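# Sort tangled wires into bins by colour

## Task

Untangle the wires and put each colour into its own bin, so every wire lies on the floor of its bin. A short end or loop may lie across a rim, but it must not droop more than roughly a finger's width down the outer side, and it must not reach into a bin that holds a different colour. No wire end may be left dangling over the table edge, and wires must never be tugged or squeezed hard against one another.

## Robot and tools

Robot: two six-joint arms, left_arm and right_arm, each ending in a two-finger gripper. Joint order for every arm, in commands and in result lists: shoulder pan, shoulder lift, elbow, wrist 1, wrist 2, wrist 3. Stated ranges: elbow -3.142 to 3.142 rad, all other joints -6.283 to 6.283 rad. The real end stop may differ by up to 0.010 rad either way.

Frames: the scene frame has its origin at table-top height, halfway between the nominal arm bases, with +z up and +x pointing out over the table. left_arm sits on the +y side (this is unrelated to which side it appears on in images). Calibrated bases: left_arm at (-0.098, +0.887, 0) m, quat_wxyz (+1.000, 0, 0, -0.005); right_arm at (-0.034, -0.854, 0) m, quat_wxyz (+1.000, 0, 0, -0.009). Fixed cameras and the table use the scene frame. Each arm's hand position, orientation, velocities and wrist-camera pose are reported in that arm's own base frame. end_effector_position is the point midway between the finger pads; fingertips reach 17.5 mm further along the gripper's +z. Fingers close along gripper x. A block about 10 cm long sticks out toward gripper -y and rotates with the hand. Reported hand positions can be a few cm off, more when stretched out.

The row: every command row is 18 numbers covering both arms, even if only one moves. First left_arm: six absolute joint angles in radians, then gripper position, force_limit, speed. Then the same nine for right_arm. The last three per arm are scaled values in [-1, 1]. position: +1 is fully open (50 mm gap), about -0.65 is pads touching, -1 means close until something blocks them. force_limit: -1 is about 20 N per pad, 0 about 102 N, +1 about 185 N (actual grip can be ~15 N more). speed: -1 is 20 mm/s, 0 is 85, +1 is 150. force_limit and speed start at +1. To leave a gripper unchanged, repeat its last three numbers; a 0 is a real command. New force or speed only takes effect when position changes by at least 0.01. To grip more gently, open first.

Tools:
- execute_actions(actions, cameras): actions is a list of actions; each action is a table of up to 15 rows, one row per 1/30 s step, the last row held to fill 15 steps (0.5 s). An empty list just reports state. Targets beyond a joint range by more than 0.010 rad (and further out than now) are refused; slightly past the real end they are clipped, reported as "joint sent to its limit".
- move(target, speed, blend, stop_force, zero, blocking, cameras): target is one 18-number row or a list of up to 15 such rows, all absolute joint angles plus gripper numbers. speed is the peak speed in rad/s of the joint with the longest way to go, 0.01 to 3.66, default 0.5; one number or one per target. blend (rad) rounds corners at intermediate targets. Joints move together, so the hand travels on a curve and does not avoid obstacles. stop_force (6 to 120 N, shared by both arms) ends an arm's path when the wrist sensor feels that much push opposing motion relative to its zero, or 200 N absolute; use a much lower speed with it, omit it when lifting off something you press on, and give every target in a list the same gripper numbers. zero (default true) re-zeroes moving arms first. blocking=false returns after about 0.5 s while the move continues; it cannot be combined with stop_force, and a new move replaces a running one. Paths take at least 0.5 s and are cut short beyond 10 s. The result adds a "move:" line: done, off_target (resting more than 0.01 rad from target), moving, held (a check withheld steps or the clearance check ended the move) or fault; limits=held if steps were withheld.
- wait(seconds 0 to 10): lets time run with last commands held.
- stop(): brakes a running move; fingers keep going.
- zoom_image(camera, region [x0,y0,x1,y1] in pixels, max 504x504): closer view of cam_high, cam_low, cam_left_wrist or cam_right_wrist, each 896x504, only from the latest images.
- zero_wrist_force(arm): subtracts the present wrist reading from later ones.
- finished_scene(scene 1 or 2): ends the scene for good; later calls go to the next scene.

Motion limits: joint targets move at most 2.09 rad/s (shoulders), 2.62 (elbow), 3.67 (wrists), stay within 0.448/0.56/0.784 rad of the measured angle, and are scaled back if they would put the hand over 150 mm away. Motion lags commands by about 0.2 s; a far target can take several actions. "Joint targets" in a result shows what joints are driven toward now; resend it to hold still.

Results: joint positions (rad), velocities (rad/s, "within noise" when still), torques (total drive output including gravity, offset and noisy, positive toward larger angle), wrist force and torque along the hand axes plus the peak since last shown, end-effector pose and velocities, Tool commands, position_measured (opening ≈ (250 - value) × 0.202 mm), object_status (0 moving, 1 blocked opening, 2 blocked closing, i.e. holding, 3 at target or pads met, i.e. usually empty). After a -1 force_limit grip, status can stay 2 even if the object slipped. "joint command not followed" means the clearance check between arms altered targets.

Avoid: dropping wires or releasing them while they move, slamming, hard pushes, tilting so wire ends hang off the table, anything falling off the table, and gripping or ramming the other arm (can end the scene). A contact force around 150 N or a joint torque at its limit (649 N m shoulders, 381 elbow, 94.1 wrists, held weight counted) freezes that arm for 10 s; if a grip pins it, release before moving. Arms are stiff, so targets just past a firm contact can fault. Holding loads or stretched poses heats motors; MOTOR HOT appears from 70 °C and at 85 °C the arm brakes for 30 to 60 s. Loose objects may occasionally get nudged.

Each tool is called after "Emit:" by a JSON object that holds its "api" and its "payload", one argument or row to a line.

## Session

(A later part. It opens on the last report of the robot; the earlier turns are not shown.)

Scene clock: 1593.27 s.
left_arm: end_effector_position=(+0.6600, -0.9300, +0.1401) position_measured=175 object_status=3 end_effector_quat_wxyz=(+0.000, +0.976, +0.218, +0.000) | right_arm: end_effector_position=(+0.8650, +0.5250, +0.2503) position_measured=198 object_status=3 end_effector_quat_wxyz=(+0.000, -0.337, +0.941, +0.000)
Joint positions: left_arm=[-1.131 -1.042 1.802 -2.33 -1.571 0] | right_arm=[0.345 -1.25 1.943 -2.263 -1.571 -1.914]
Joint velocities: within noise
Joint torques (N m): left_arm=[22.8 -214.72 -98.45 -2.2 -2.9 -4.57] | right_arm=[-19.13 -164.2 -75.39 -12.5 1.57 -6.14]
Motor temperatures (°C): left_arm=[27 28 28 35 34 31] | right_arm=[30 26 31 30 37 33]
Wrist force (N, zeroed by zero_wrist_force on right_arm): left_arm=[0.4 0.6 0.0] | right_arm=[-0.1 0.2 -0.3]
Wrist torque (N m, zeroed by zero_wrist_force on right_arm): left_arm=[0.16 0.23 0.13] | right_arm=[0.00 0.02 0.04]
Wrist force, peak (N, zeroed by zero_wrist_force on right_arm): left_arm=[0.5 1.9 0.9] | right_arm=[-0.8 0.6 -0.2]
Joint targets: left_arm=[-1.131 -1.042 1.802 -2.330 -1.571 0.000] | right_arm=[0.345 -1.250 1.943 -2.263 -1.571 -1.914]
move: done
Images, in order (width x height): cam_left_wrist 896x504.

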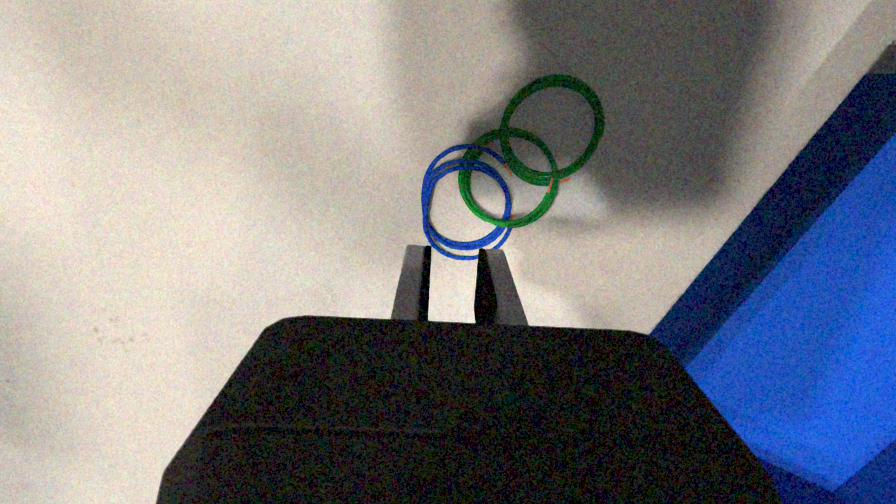

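Emit:
{"api": "move", "payload": {
  "target": [
    [-1.1422,-0.9895,2.0243,-3.0056,-1.5708,0,-0.15,-0.9,-1,0.3455,-1.2503,1.9429,-2.2634,-1.5708,-1.9135,-0.3,-0.9,-1],
    [-1.1422,-0.9252,2.0309,-3.0765,-1.5708,0,-0.15,-0.9,-1,0.3455,-1.2503,1.9429,-2.2634,-1.5708,-1.9135,-0.3,-0.9,-1]
  ],
  "speed": [0.2,0.05],
  "stop_force": 6,
  "cameras": ["cam_left_wrist"]
}}

Emit:
{"api": "zoom_image", "payload": {
  "camera": "cam_left_wrist",
  "region": [400, 150, 680, 340]
}}

Scene clock: 1681.83 s.
left_arm: end_effector_position=(+0.6500, -0.9389, +0.0235) position_measured=175 object_status=3 end_effector_quat_wxyz=(+0.194, +0.958, +0.208, +0.042) | right_arm: end_effector_position=(+0.8650, +0.5250, +0.2503) position_measured=198 object_status=3 end_effector_quat_wxyz=(+0.000, -0.337, +0.941, +0.000)
Joint positions: left_arm=[-1.142 -0.925 2.031 -3.077 -1.571 0] | right_arm=[0.345 -1.25 1.943 -2.263 -1.571 -1.914]
Joint velocities: within noise
Joint torques (N m): left_arm=[-25.74 -154.01 -39.16 -13.64 -3.54 -4.6] | right_arm=[-9.83 -158.35 -89.12 -11.32 2.36 -6.49]
Motor temperatures (°C): left_arm=[27 28 28 35 34 31] | right_arm=[30 26 31 30 37 33]
Wrist force (N, zeroed by zero_wrist_force on right_arm): left_arm=[0.1 1.7 0.5] | right_arm=[-0.2 0.3 -0.1]
Wrist torque (N m, zeroed by zero_wrist_force on right_arm): left_arm=[0.37 0.33 0.33] | right_arm=[0.02 0.03 0.04]
Wrist force, peak (N, zeroed by zero_wrist_force on right_arm): left_arm=[0.8 2.1 0.6] | right_arm=[-0.1 -0.1 1.0]
Joint targets: left_arm=[-1.142 -0.925 2.031 -3.076 -1.571 0.000] | right_arm=[0.345 -1.250 1.943 -2.263 -1.571 -1.914]
move: done
Images, in order (width x height): cam_left_wrist 896x504.

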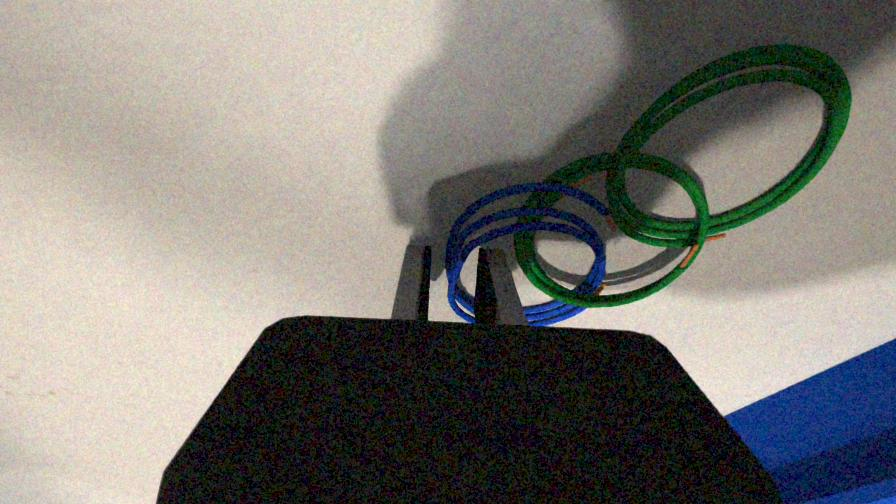

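Scaled by 1.800 from the camera's 896x504 image, which has a finer 1280x720 frame.

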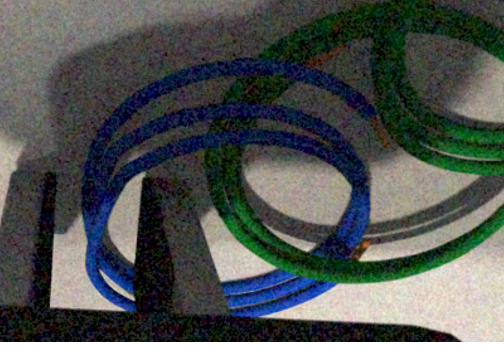

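Emit:
{"api": "move", "payload": {
  "target": [-1.1422,-0.9252,2.0309,-3.0765,-1.5708,0,-1,-0.9,-1,0.3455,-1.2503,1.9429,-2.2634,-1.5708,-1.9135,-0.3,-0.9,-1],
  "cameras": []
}}

Emit:
{"api": "move", "payload": {
  "target": [-1.1422,-0.9252,2.0309,-3.0765,-1.5708,0,-1,-0.9,-1,0.638,-1.1542,2.0214,-2.438,-1.5708,0,-0.3,-0.9,-1],
  "speed": 0.4,
  "cameras": ["cam_right_wrist","cam_left_wrist"]
}}

Emit:
{"api": "zoom_image", "payload": {
  "camera": "cam_right_wrist",
  "region": [550, 80, 790, 310]
}}

Emit:
{"api": "zoom_image", "payload": {
  "camera": "cam_left_wrist",
  "region": [400, 150, 680, 340]
}}

Scene clock: 1696.73 s.
left_arm: end_effector_position=(+0.6500, -0.9389, +0.0235) position_measured=241 object_status=2 end_effector_quat_wxyz=(+0.194, +0.958, +0.208, +0.042) | right_arm: end_effector_position=(+0.8650, +0.5250, +0.2503) position_measured=198 object_status=3 end_effector_quat_wxyz=(+0.000, -0.337, +0.941, +0.000)
Joint positions: left_arm=[-1.142 -0.925 2.031 -3.077 -1.571 0] | right_arm=[0.345 -1.25 1.943 -2.263 -1.571 -1.914]
Joint velocities: within noise
Joint torques (N m): left_arm=[-25.15 -156.07 -67.29 -7.59 -2.89 -4.71] | right_arm=[-8.88 -156.69 -95.34 -10.77 2.3 -6.15]
Motor temperatures (°C): left_arm=[27 28 28 35 34 31] | right_arm=[30 26 31 30 37 33]
Wrist force (N, zeroed by zero_wrist_force on right_arm): left_arm=[0.8 1.4 0.1] | right_arm=[0.0 0.4 0.0]
Wrist torque (N m, zeroed by zero_wrist_force on right_arm): left_arm=[0.32 0.21 0.33] | right_arm=[0.05 -0.02 0.04]
Wrist force, peak (N, zeroed by zero_wrist_force on right_arm): left_arm=[0.5 2.1 0.2] | right_arm=[-0.5 0.7 -0.5]
Joint targets: left_arm=[-1.142 -0.925 2.031 -3.076 -1.571 0.000] | right_arm=[0.345 -1.250 1.943 -2.263 -1.571 -1.914]
move: done
No camera images: "cameras" was empty.

Scene clock: 1702.17 s.
left_arm: end_effector_position=(+0.6500, -0.9389, +0.0235) position_measured=241 object_status=2 end_effector_quat_wxyz=(+0.194, +0.958, +0.208, +0.042) | right_arm: end_effector_position=(+0.6672, +0.7448, +0.1301) position_measured=198 object_status=3 end_effector_quat_wxyz=(+0.000, +0.450, +0.893, +0.000)
Joint positions: left_arm=[-1.142 -0.925 2.031 -3.076 -1.571 0] | right_arm=[0.638 -1.154 2.021 -2.438 -1.571 0]
Joint velocities: within noise
Joint torques (N m): left_arm=[-19.46 -170.25 -64.34 -5.85 -3.14 -4.25] | right_arm=[30.11 -151.98 -58.71 -13.2 2.89 5.36]
Motor temperatures (°C): left_arm=[27 28 28 35 34 31] | right_arm=[30 26 31 30 37 33]
Wrist force (N, zeroed by zero_wrist_force on right_arm): left_arm=[0.2 1.5 0.7] | right_arm=[0.0 0.1 -0.2]
Wrist torque (N m, zeroed by zero_wrist_force on right_arm): left_arm=[0.34 0.31 0.32] | right_arm=[0.01 -0.02 0.00]
Wrist force, peak (N, zeroed by zero_wrist_force on right_arm): left_arm=[0.3 2.1 0.7] | right_arm=[0.4 -1.3 -0.2]
Joint targets: left_arm=[-1.142 -0.925 2.031 -3.076 -1.571 0.000] | right_arm=[0.638 -1.154 2.021 -2.438 -1.571 0.000]
move: done
Images, in order (width x height): cam_left_wrist 896x504, cam_right_wrist 896x504.

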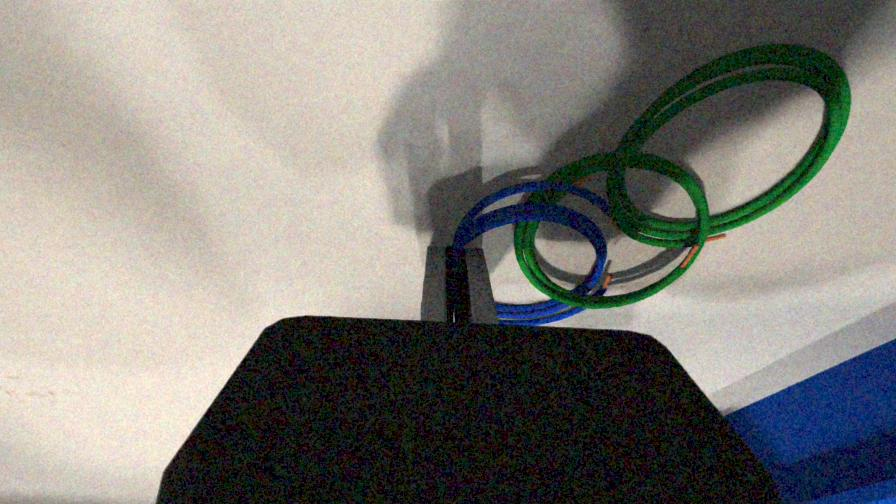

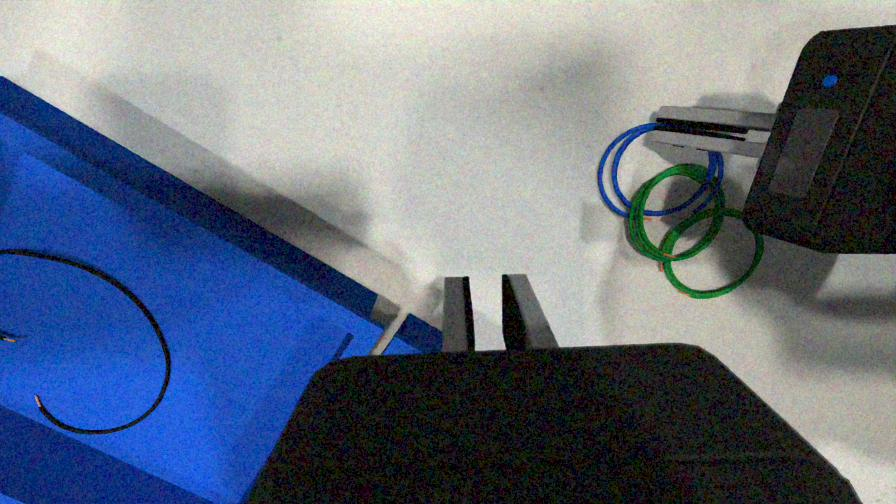

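Scaled by 2.100 from the camera's 896x504 image, which has a finer 1280x720 frame.

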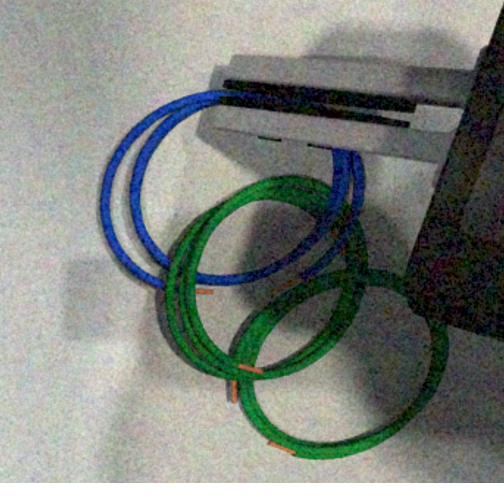

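Scaled by 1.800 from the camera's 896x504 image, which has a finer 1280x720 frame.

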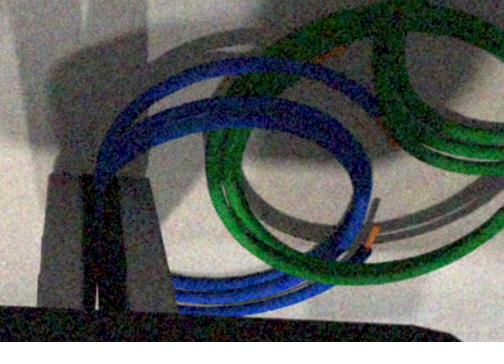

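Emit:
{"api": "move", "payload": {
  "target": [-1.1422,-1.0200,1.9950,-2.9458,-1.5708,0,-1,-0.9,-1,0.638,-1.1542,2.0214,-2.438,-1.5708,0,-0.3,-0.9,-1],
  "speed": 0.08
}}

Emit:
{"api": "zoom_image", "payload": {
  "camera": "cam_right_wrist",
  "region": [550, 80, 790, 310]
}}

Emit:
{"api": "zoom_image", "payload": {
  "camera": "cam_left_wrist",
  "region": [400, 150, 680, 340]
}}

Emit:
{"api": "zoom_image", "payload": {
  "camera": "cam_high",
  "region": [400, 200, 520, 290]
}}

Scene clock: 1760.10 s.
left_arm: end_effector_position=(+0.6561, -0.9522, +0.1174) position_measured=241 object_status=2 end_effector_quat_wxyz=(+0.194, +0.958, +0.208, +0.042) | right_arm: end_effector_position=(+0.6672, +0.7449, +0.1301) position_measured=198 object_status=3 end_effector_quat_wxyz=(+0.000, +0.450, +0.893, +0.000)
Joint positions: left_arm=[-1.142 -1.02 1.995 -2.946 -1.571 0] | right_arm=[0.638 -1.154 2.021 -2.438 -1.571 0]
Joint velocities: within noise
Joint torques (N m): left_arm=[-13 -201.93 -86.35 -3.59 -3.2 -4.58] | right_arm=[21.69 -156.91 -93.88 -9.42 2.71 5.06]
Motor temperatures (°C): left_arm=[27 29 28 35 34 31] | right_arm=[30 26 31 30 37 33]
Wrist force (N, zeroed by zero_wrist_force on right_arm): left_arm=[0.6 1.5 0.7] | right_arm=[-0.2 -0.1 0.0]
Wrist torque (N m, zeroed by zero_wrist_force on right_arm): left_arm=[0.36 0.28 0.32] | right_arm=[-0.03 0.02 0.00]
Wrist force, peak (N, zeroed by zero_wrist_force on right_arm): left_arm=[0.6 1.4 1.6] | right_arm=[-0.5 0.6 -0.7]
Joint targets: left_arm=[-1.142 -1.020 1.995 -2.946 -1.571 0.000] | right_arm=[0.638 -1.154 2.021 -2.438 -1.571 0.000]
move: done

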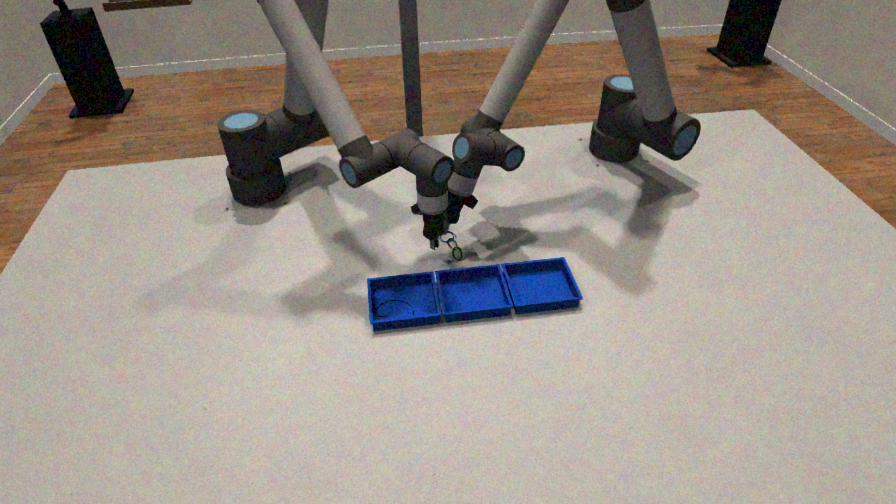

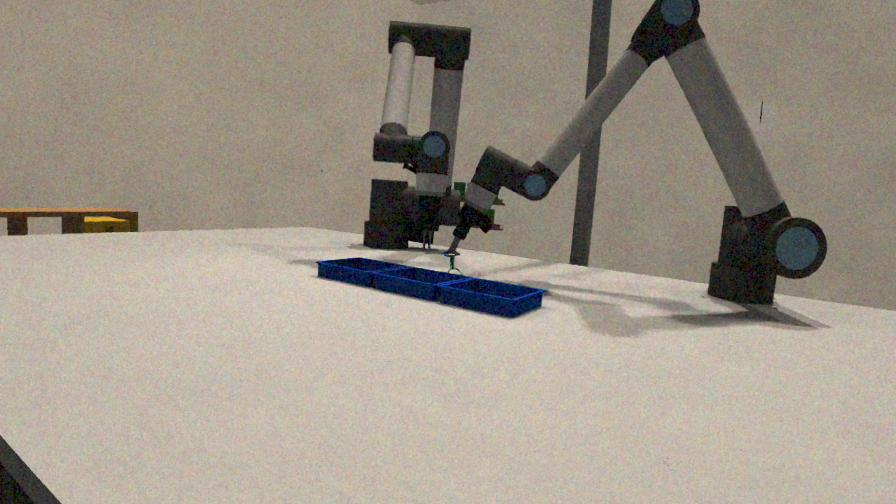

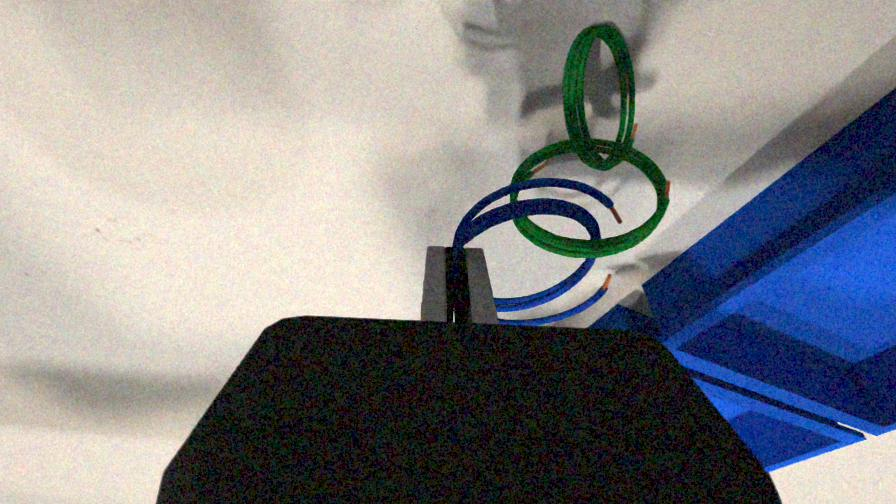

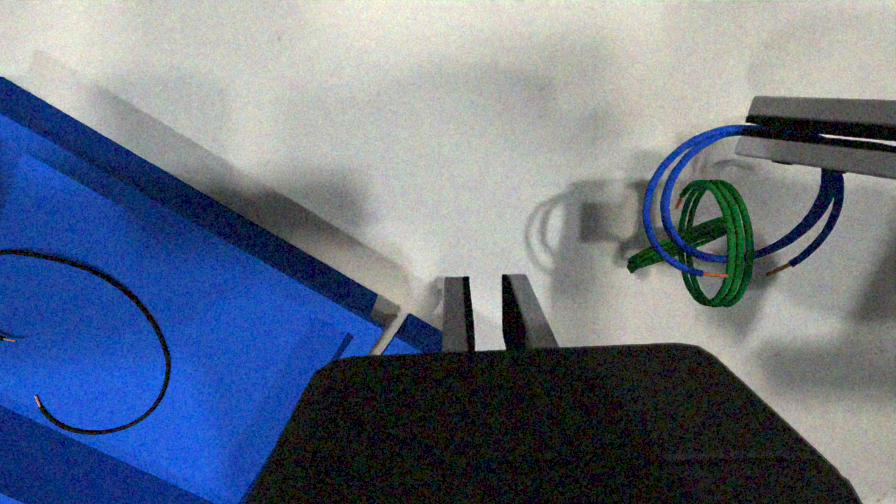

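Scaled by 2.100 from the camera's 896x504 image, which has a finer 1280x720 frame.

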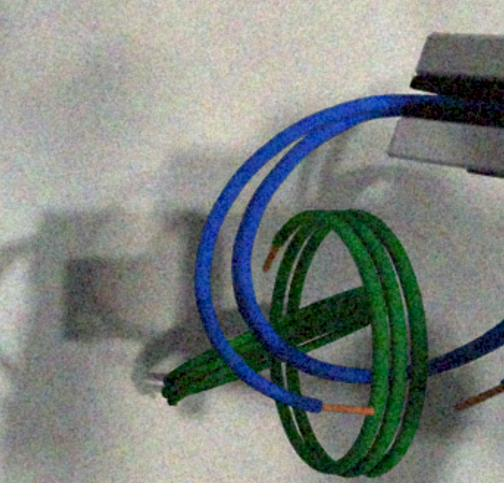

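Scaled by 1.800 from the camera's 896x504 image, which has a finer 1280x720 frame.

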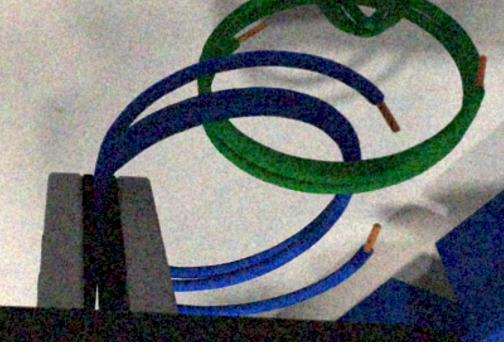

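Scaled by 4.200 from the camera's 896x504 image, which has a finer 1280x720 frame.

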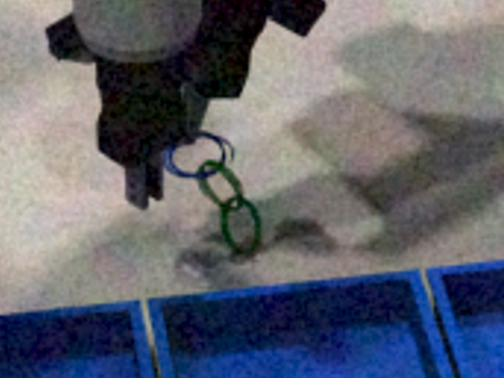

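Emit:
{"api": "zoom_image", "payload": {
  "camera": "cam_low",
  "region": [420, 220, 490, 290]
}}

Emit:
{"api": "zoom_image", "payload": {
  "camera": "cam_high",
  "region": [425, 220, 475, 270]
}}

Scaled by 7.200 from the camera's 896x504 image, which has a finer 1280x720 frame.

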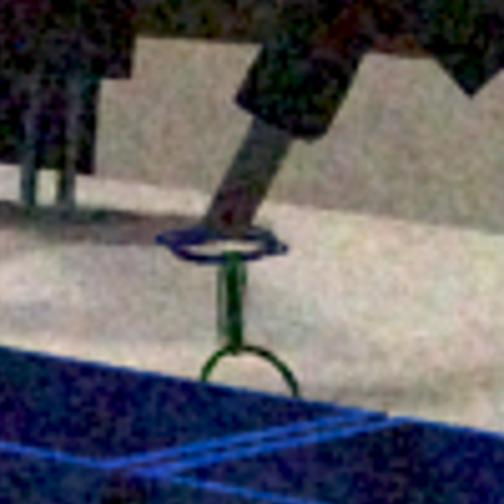

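Scaled by 10.080 from the camera's 896x504 image, which has a finer 1280x720 frame.

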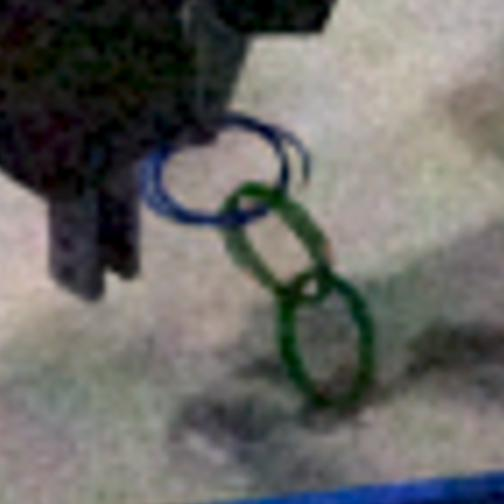

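Emit:
{"api": "move", "payload": {
  "target": [
    [-1.1706,-0.9585,1.9799,-2.9922,-1.5708,0,-1,-0.9,-1,0.638,-1.1542,2.0214,-2.438,-1.5708,0,-0.3,-0.9,-1],
    [-1.1706,-0.9085,1.9848,-3.0471,-1.5708,0,-1,-0.9,-1,0.638,-1.1542,2.0214,-2.438,-1.5708,0,-0.3,-0.9,-1]
  ],
  "speed": 0.05,
  "stop_force": 6,
  "cameras": ["cam_right_wrist","cam_left_wrist"]
}}

Emit:
{"api": "zoom_image", "payload": {
  "camera": "cam_right_wrist",
  "region": [550, 80, 790, 310]
}}

Scene clock: 2033.13 s.
left_arm: end_effector_position=(+0.6349, -0.9850, +0.0246) position_measured=241 object_status=2 end_effector_quat_wxyz=(+0.195, +0.961, +0.195, +0.039) | right_arm: end_effector_position=(+0.6672, +0.7449, +0.1301) position_measured=198 object_status=3 end_effector_quat_wxyz=(+0.000, +0.450, +0.893, +0.000)
Joint positions: left_arm=[-1.171 -0.908 1.985 -3.047 -1.571 0] | right_arm=[0.638 -1.154 2.021 -2.438 -1.571 0]
Joint velocities: within noise
Joint torques (N m): left_arm=[-26.83 -157.13 -41.6 -14.19 -3.23 -4.19] | right_arm=[15.76 -176.94 -85.63 -5.82 1.76 4.52]
Motor temperatures (°C): left_arm=[27 29 28 35 34 31] | right_arm=[30 26 31 30 37 33]
Wrist force (N, zeroed by zero_wrist_force on right_arm): left_arm=[0.4 1.0 0.6] | right_arm=[0.0 -0.1 -0.4]
Wrist torque (N m, zeroed by zero_wrist_force on right_arm): left_arm=[0.29 0.31 0.35] | right_arm=[-0.04 -0.03 0.00]
Wrist force, peak (N, zeroed by zero_wrist_force on right_arm): left_arm=[0.9 1.6 0.9] | right_arm=[0.1 0.2 -0.9]
Joint targets: left_arm=[-1.171 -0.908 1.985 -3.047 -1.571 0.000] | right_arm=[0.638 -1.154 2.021 -2.438 -1.571 0.000]
move: done
Images, in order (width x height): cam_left_wrist 896x504, cam_right_wrist 896x504.

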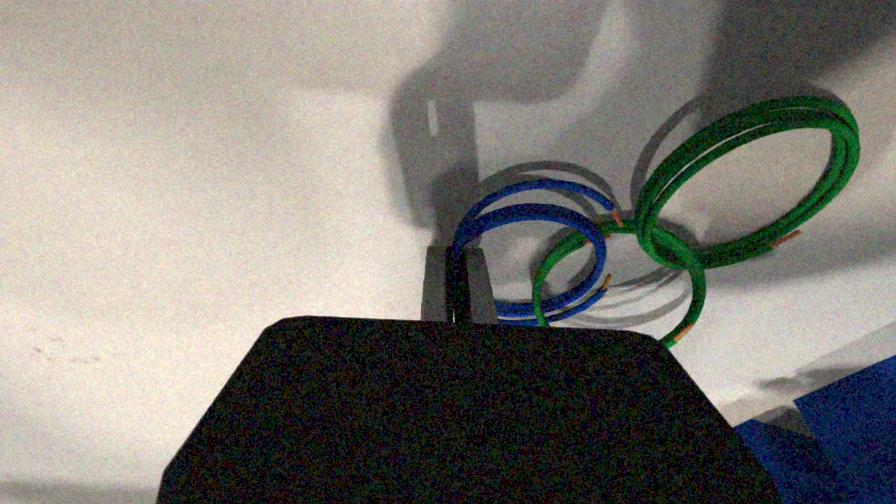

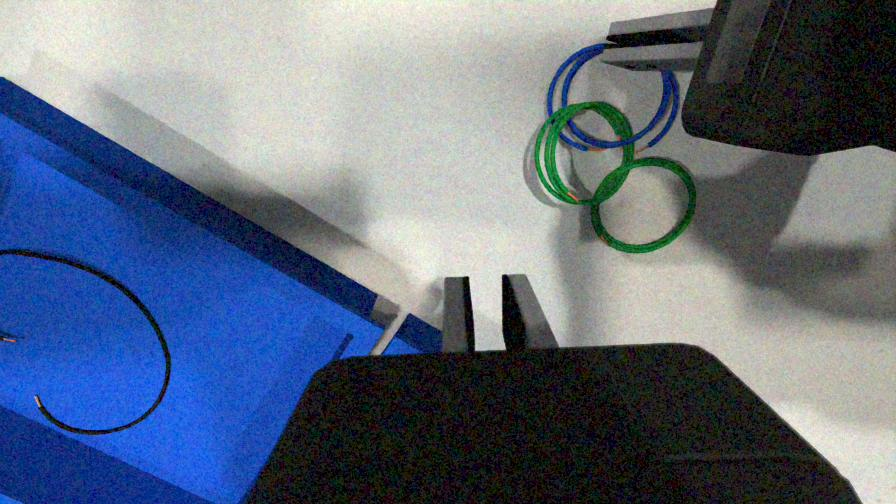

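Scaled by 2.100 from the camera's 896x504 image, which has a finer 1280x720 frame.

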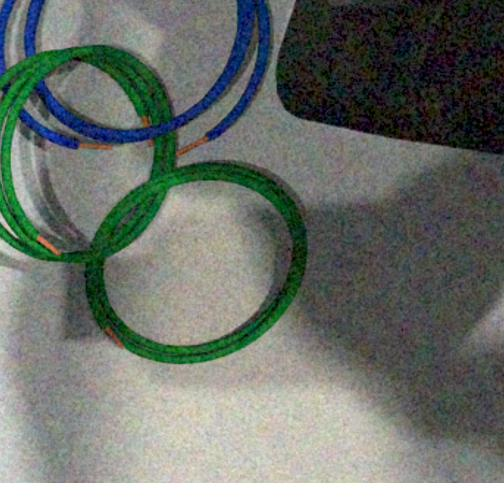

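Emit:
{"api": "zoom_image", "payload": {
  "camera": "cam_right_wrist",
  "region": [530, 30, 700, 210]
}}

Scaled by 2.800 from the camera's 896x504 image, which has a finer 1280x720 frame.

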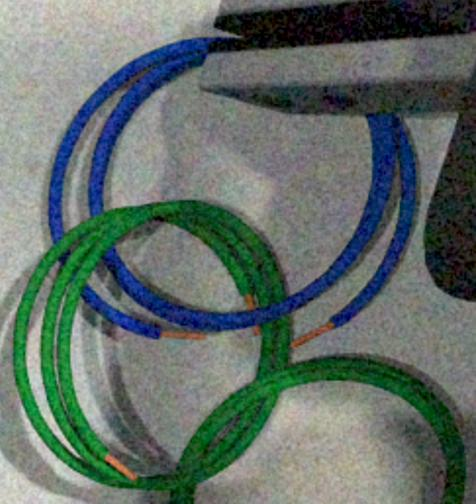

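Emit:
{"api": "move", "payload": {
  "target": [-1.1706,-0.9085,1.9848,-3.0471,-1.5708,0,-0.15,-0.9,-1,0.638,-1.1542,2.0214,-2.438,-1.5708,0,-0.3,-0.9,-1],
  "cameras": []
}}

Emit:
{"api": "move", "payload": {
  "target": [
    [-1.1706,-0.9585,1.9799,-2.9922,-1.5708,0,-0.15,-0.9,-1,0.638,-1.1542,2.0214,-2.438,-1.5708,0,-0.3,-0.9,-1],
    [-1.0830,-1.0233,1.8047,-2.3522,-1.5708,0,0,-0.9,-1,0.638,-1.1542,2.0214,-2.438,-1.5708,0,-0.3,-0.9,-1]
  ],
  "speed": [0.08,0.3],
  "cameras": ["cam_left_wrist","cam_right_wrist"]
}}

Emit:
{"api": "zoom_image", "payload": {
  "camera": "cam_right_wrist",
  "region": [530, 30, 700, 210]
}}

Scene clock: 2090.50 s.
left_arm: end_effector_position=(+0.6349, -0.9850, +0.0246) position_measured=175 object_status=0 end_effector_quat_wxyz=(+0.195, +0.961, +0.195, +0.039) | right_arm: end_effector_position=(+0.6672, +0.7449, +0.1301) position_measured=198 object_status=3 end_effector_quat_wxyz=(+0.000, +0.450, +0.893, +0.000)
Joint positions: left_arm=[-1.171 -0.908 1.985 -3.047 -1.571 0] | right_arm=[0.638 -1.154 2.021 -2.438 -1.571 0]
Joint velocities: within noise
Joint torques (N m): left_arm=[-22.69 -160.59 -70.48 -8 -2.84 -4.32] | right_arm=[16.52 -174.41 -79.48 -5.66 2.36 3.77]
Motor temperatures (°C): left_arm=[27 29 28 35 34 31] | right_arm=[30 26 31 30 37 33]
Wrist force (N, zeroed by zero_wrist_force on right_arm): left_arm=[0.6 1.6 0.4] | right_arm=[0.1 0.1 -0.6]
Wrist torque (N m, zeroed by zero_wrist_force on right_arm): left_arm=[0.40 0.28 0.35] | right_arm=[0.00 -0.04 0.00]
Wrist force, peak (N, zeroed by zero_wrist_force on right_arm): left_arm=[0.3 1.9 0.7] | right_arm=[-0.7 -0.8 -0.3]
Joint targets: left_arm=[-1.171 -0.908 1.985 -3.047 -1.571 0.000] | right_arm=[0.638 -1.154 2.021 -2.438 -1.571 0.000]
move: done
No camera images: "cameras" was empty.

Scene clock: 2093.63 s.
left_arm: end_effector_position=(+0.6956, -0.9195, +0.1060) position_measured=175 object_status=3 end_effector_quat_wxyz=(+0.035, +0.972, +0.234, +0.008) | right_arm: end_effector_position=(+0.6672, +0.7449, +0.1301) position_measured=198 object_status=3 end_effector_quat_wxyz=(+0.000, +0.450, +0.893, +0.000)
Joint positions: left_arm=[-1.098 -1.012 1.836 -2.466 -1.571 0] | right_arm=[0.638 -1.154 2.021 -2.438 -1.571 0]
Joint velocities: within noise
Joint torques (N m): left_arm=[-25.74 -151.45 -56.39 -14.87 -3.18 -4.52] | right_arm=[16.39 -178.57 -74.97 -6.2 2.62 3.76]
Motor temperatures (°C): left_arm=[27 29 28 35 34 31] | right_arm=[30 26 31 30 37 33]
Wrist force (N, zeroed by zero_wrist_force on right_arm): left_arm=[0.4 0.8 -0.2] | right_arm=[0.1 0.3 -0.4]
Wrist torque (N m, zeroed by zero_wrist_force on right_arm): left_arm=[0.21 0.27 0.17] | right_arm=[0.04 -0.04 -0.01]
Wrist force, peak (N, zeroed by zero_wrist_force on right_arm): left_arm=[3.4 0.5 -3.7] | right_arm=[-0.9 -0.1 -0.3]
Joint targets: left_arm=[-1.098 -1.012 1.836 -2.466 -1.571 0.000] | right_arm=[0.638 -1.154 2.021 -2.438 -1.571 0.000]
Tool commands: left_gripper/position=-0.15 left_gripper/force_limit=-0.9 left_gripper/speed=-1.0 right_gripper/position=-0.3 right_gripper/force_limit=-0.9 right_gripper/speed=-1.0
move: held (left_arm; a check stopped the path); path passed 1 of 2 targets; target 2's new numbers were not sent; limits=held; left_arm: the wrist 1 is farthest, 0.114 rad from its target
joint command not followed: on one or more control steps a check withheld the commanded joint targets of the left arm, and it was not sent them on those steps.
cause: the commanded joint targets, or the way to them, would bring a part of the robot too close to another arm (a part of this arm just beyond the wrist 2 and a part of the right arm just beyond the wrist 2).
Images, in order (width x height): cam_left_wrist 896x504, cam_right_wrist 896x504.

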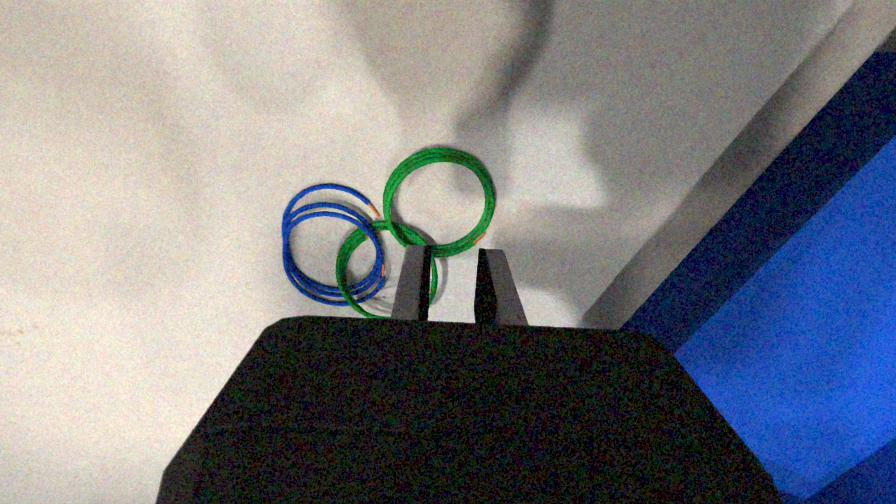

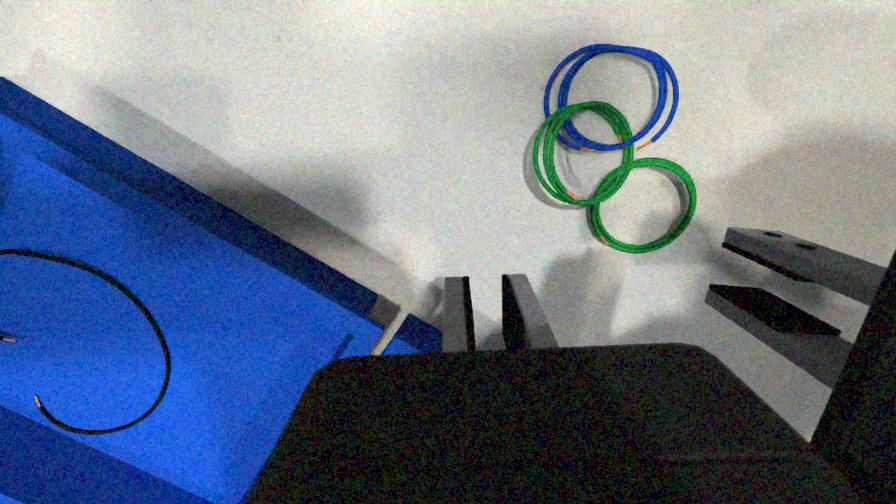

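Scaled by 2.800 from the camera's 896x504 image, which has a finer 1280x720 frame.

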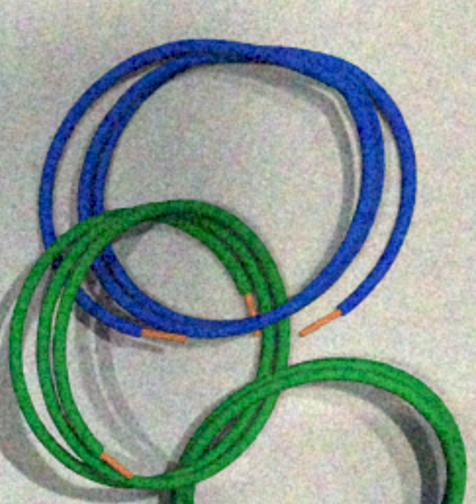

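Emit:
{"api": "move", "payload": {
  "target": [
    [-1.098,-1.012,1.836,-2.466,-1.5708,0,-0.15,-0.9,-1,0.464,-1.6261,2.2202,-2.1649,-1.5708,0,-0.3,-0.9,-1],
    [-1.0830,-1.0233,1.8047,-2.3522,-1.5708,0,-0.15,-0.9,-1,0.464,-1.6261,2.2202,-2.1649,-1.5708,0,-0.3,-0.9,-1]
  ],
  "speed": [0.5,0.2],
  "cameras": ["cam_left_wrist"]
}}

Emit:
{"api": "zoom_image", "payload": {
  "camera": "cam_left_wrist",
  "region": [260, 130, 540, 330]
}}

Scene clock: 2105.83 s.
left_arm: end_effector_position=(+0.7050, -0.8999, +0.1202) position_measured=175 object_status=3 end_effector_quat_wxyz=(+0.000, +0.970, +0.241, +0.000) | right_arm: end_effector_position=(+0.5499, +0.4999, +0.3503) position_measured=198 object_status=3 end_effector_quat_wxyz=(+0.000, +0.526, +0.851, +0.000)
Joint positions: left_arm=[-1.083 -1.023 1.805 -2.353 -1.571 0] | right_arm=[0.464 -1.626 2.22 -2.165 -1.571 0]
Joint velocities: within noise
Joint torques (N m): left_arm=[28.03 -216.7 -96.46 -2.51 -3.09 -4.42] | right_arm=[-28.37 -94.85 -82.1 -5.68 2.53 4.26]
Motor temperatures (°C): left_arm=[27 29 28 35 34 31] | right_arm=[29 26 31 30 37 33]
Wrist force (N, zeroed by zero_wrist_force on right_arm): left_arm=[0.6 0.7 0.1] | right_arm=[-0.2 0.5 -0.4]
Wrist torque (N m, zeroed by zero_wrist_force on right_arm): left_arm=[0.18 0.18 0.16] | right_arm=[0.09 0.03 -0.01]
Wrist force, peak (N, zeroed by zero_wrist_force on right_arm): left_arm=[0.8 1.3 0.0] | right_arm=[-1.7 -3.4 -2.6]
Joint targets: left_arm=[-1.083 -1.023 1.805 -2.352 -1.571 0.000] | right_arm=[0.464 -1.626 2.220 -2.165 -1.571 0.000]
move: done
Images, in order (width x height): cam_left_wrist 896x504.

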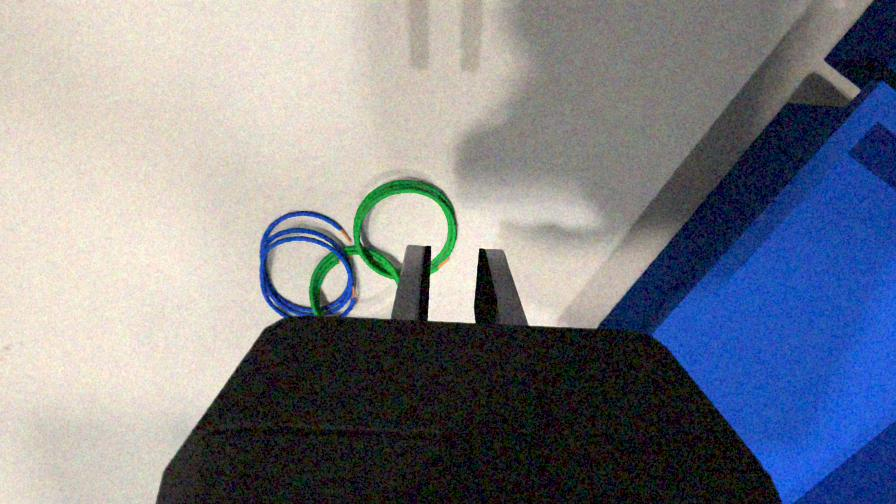

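Scaled by 1.800 from the camera's 896x504 image, which has a finer 1280x720 frame.

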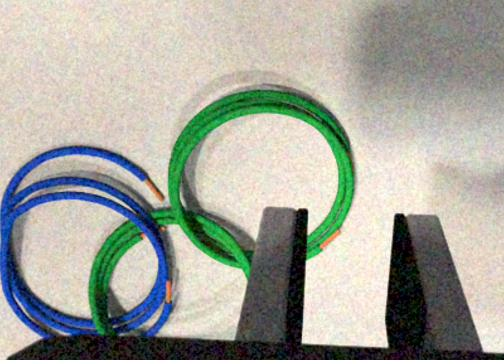

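Emit:
{"api": "move", "payload": {
  "target": [
    [-1.0841,-0.9459,1.7938,-2.4187,-1.5708,0,-0.15,-0.9,-1,0.464,-1.6261,2.2202,-2.1649,-1.5708,0,-0.3,-0.9,-1],
    [-1.0841,-0.9184,1.8007,-2.4531,-1.5708,0,-0.15,-0.9,-1,0.464,-1.6261,2.2202,-2.1649,-1.5708,0,-0.3,-0.9,-1]
  ],
  "speed": [0.1,0.03],
  "stop_force": 6,
  "cameras": ["cam_left_wrist"]
}}

Emit:
{"api": "zoom_image", "payload": {
  "camera": "cam_left_wrist",
  "region": [260, 130, 540, 330]
}}

Scene clock: 2152.97 s.
left_arm: end_effector_position=(+0.7135, -0.9186, +0.0198) position_measured=175 object_status=3 end_effector_quat_wxyz=(+0.000, +0.971, +0.241, +0.000) | right_arm: end_effector_position=(+0.5499, +0.4999, +0.3503) position_measured=198 object_status=3 end_effector_quat_wxyz=(+0.000, +0.526, +0.851, +0.000)
Joint positions: left_arm=[-1.084 -0.918 1.801 -2.453 -1.571 0] | right_arm=[0.464 -1.626 2.22 -2.165 -1.571 0]
Joint velocities: within noise
Joint torques (N m): left_arm=[-27.52 -169.87 -55.99 -12.28 -3.01 -4.03] | right_arm=[-19.49 -83.86 -110.74 -11.13 2.88 3.72]
Motor temperatures (°C): left_arm=[27 29 28 35 34 31] | right_arm=[29 27 31 30 37 33]
Wrist force (N, zeroed by zero_wrist_force on right_arm): left_arm=[1.1 0.5 -0.2] | right_arm=[-0.4 0.0 0.0]
Wrist torque (N m, zeroed by zero_wrist_force on right_arm): left_arm=[0.17 0.11 0.13] | right_arm=[0.00 0.08 -0.01]
Wrist force, peak (N, zeroed by zero_wrist_force on right_arm): left_arm=[0.9 1.1 1.4] | right_arm=[-0.3 0.3 -1.2]
Joint targets: left_arm=[-1.084 -0.918 1.801 -2.453 -1.571 0.000] | right_arm=[0.464 -1.626 2.220 -2.165 -1.571 0.000]
move: done
Images, in order (width x height): cam_left_wrist 896x504.

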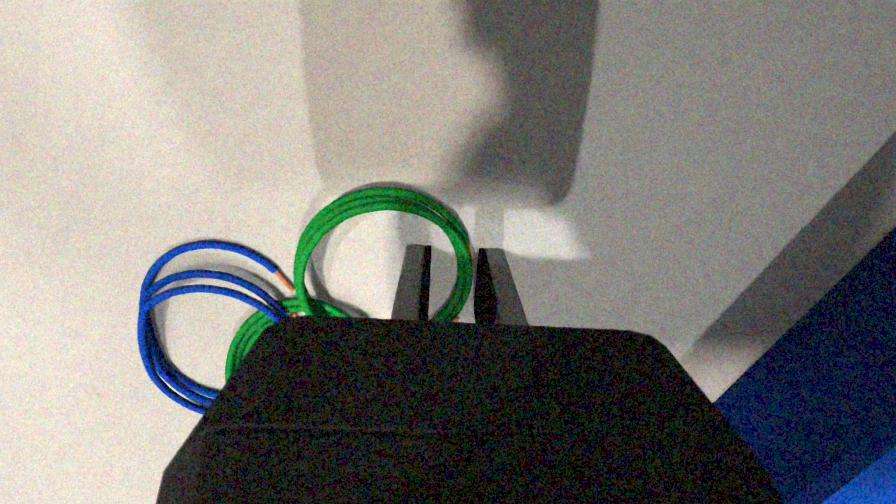

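Scaled by 1.800 from the camera's 896x504 image, which has a finer 1280x720 frame.

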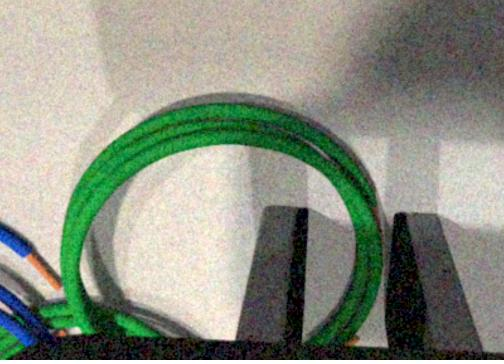

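Emit:
{"api": "move", "payload": {
  "target": [-1.0841,-0.9184,1.8007,-2.4531,-1.5708,0,-1,-0.9,-1,0.464,-1.6261,2.2202,-2.1649,-1.5708,0,-0.3,-0.9,-1],
  "cameras": ["cam_left_wrist"]
}}

Emit:
{"api": "zoom_image", "payload": {
  "camera": "cam_left_wrist",
  "region": [100, 180, 540, 420]
}}

Scene clock: 2159.67 s.
left_arm: end_effector_position=(+0.7135, -0.9186, +0.0198) position_measured=233 object_status=0 end_effector_quat_wxyz=(+0.000, +0.971, +0.241, +0.000) | right_arm: end_effector_position=(+0.5499, +0.5000, +0.3503) position_measured=198 object_status=3 end_effector_quat_wxyz=(+0.000, +0.526, +0.851, +0.000)
Joint positions: left_arm=[-1.084 -0.918 1.801 -2.453 -1.571 0] | right_arm=[0.464 -1.626 2.22 -2.165 -1.571 0]
Joint velocities: within noise
Joint torques (N m): left_arm=[-22.75 -170.89 -81.6 -7.12 -2.61 -3.56] | right_arm=[-15.07 -72.55 -104.37 -12.73 2.47 3.13]
Motor temperatures (°C): left_arm=[27 29 28 35 34 31] | right_arm=[29 27 31 30 37 33]
Wrist force (N, zeroed by zero_wrist_force on right_arm): left_arm=[0.3 -0.7 -10.0] | right_arm=[-0.1 0.4 -0.3]
Wrist torque (N m, zeroed by zero_wrist_force on right_arm): left_arm=[0.25 0.21 0.15] | right_arm=[0.08 0.02 0.00]
Wrist force, peak (N, zeroed by zero_wrist_force on right_arm): left_arm=[0.3 -0.4 -10.9] | right_arm=[-0.4 0.6 -0.7]
Joint targets: left_arm=[-1.084 -0.918 1.801 -2.453 -1.571 0.000] | right_arm=[0.464 -1.626 2.220 -2.165 -1.571 0.000]
move: done
Images, in order (width x height): cam_left_wrist 896x504.

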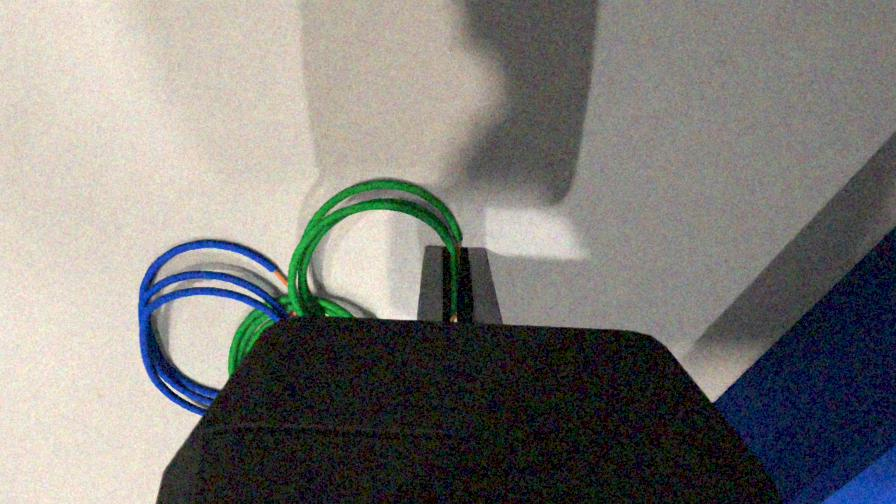

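Scaled by 1.145 from the camera's 896x504 image, which has a finer 1280x720 frame.

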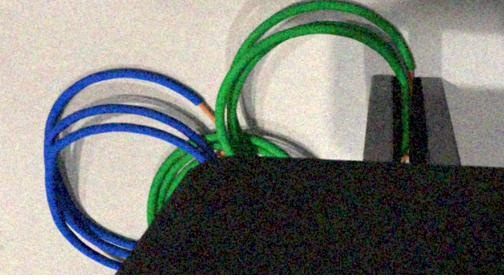

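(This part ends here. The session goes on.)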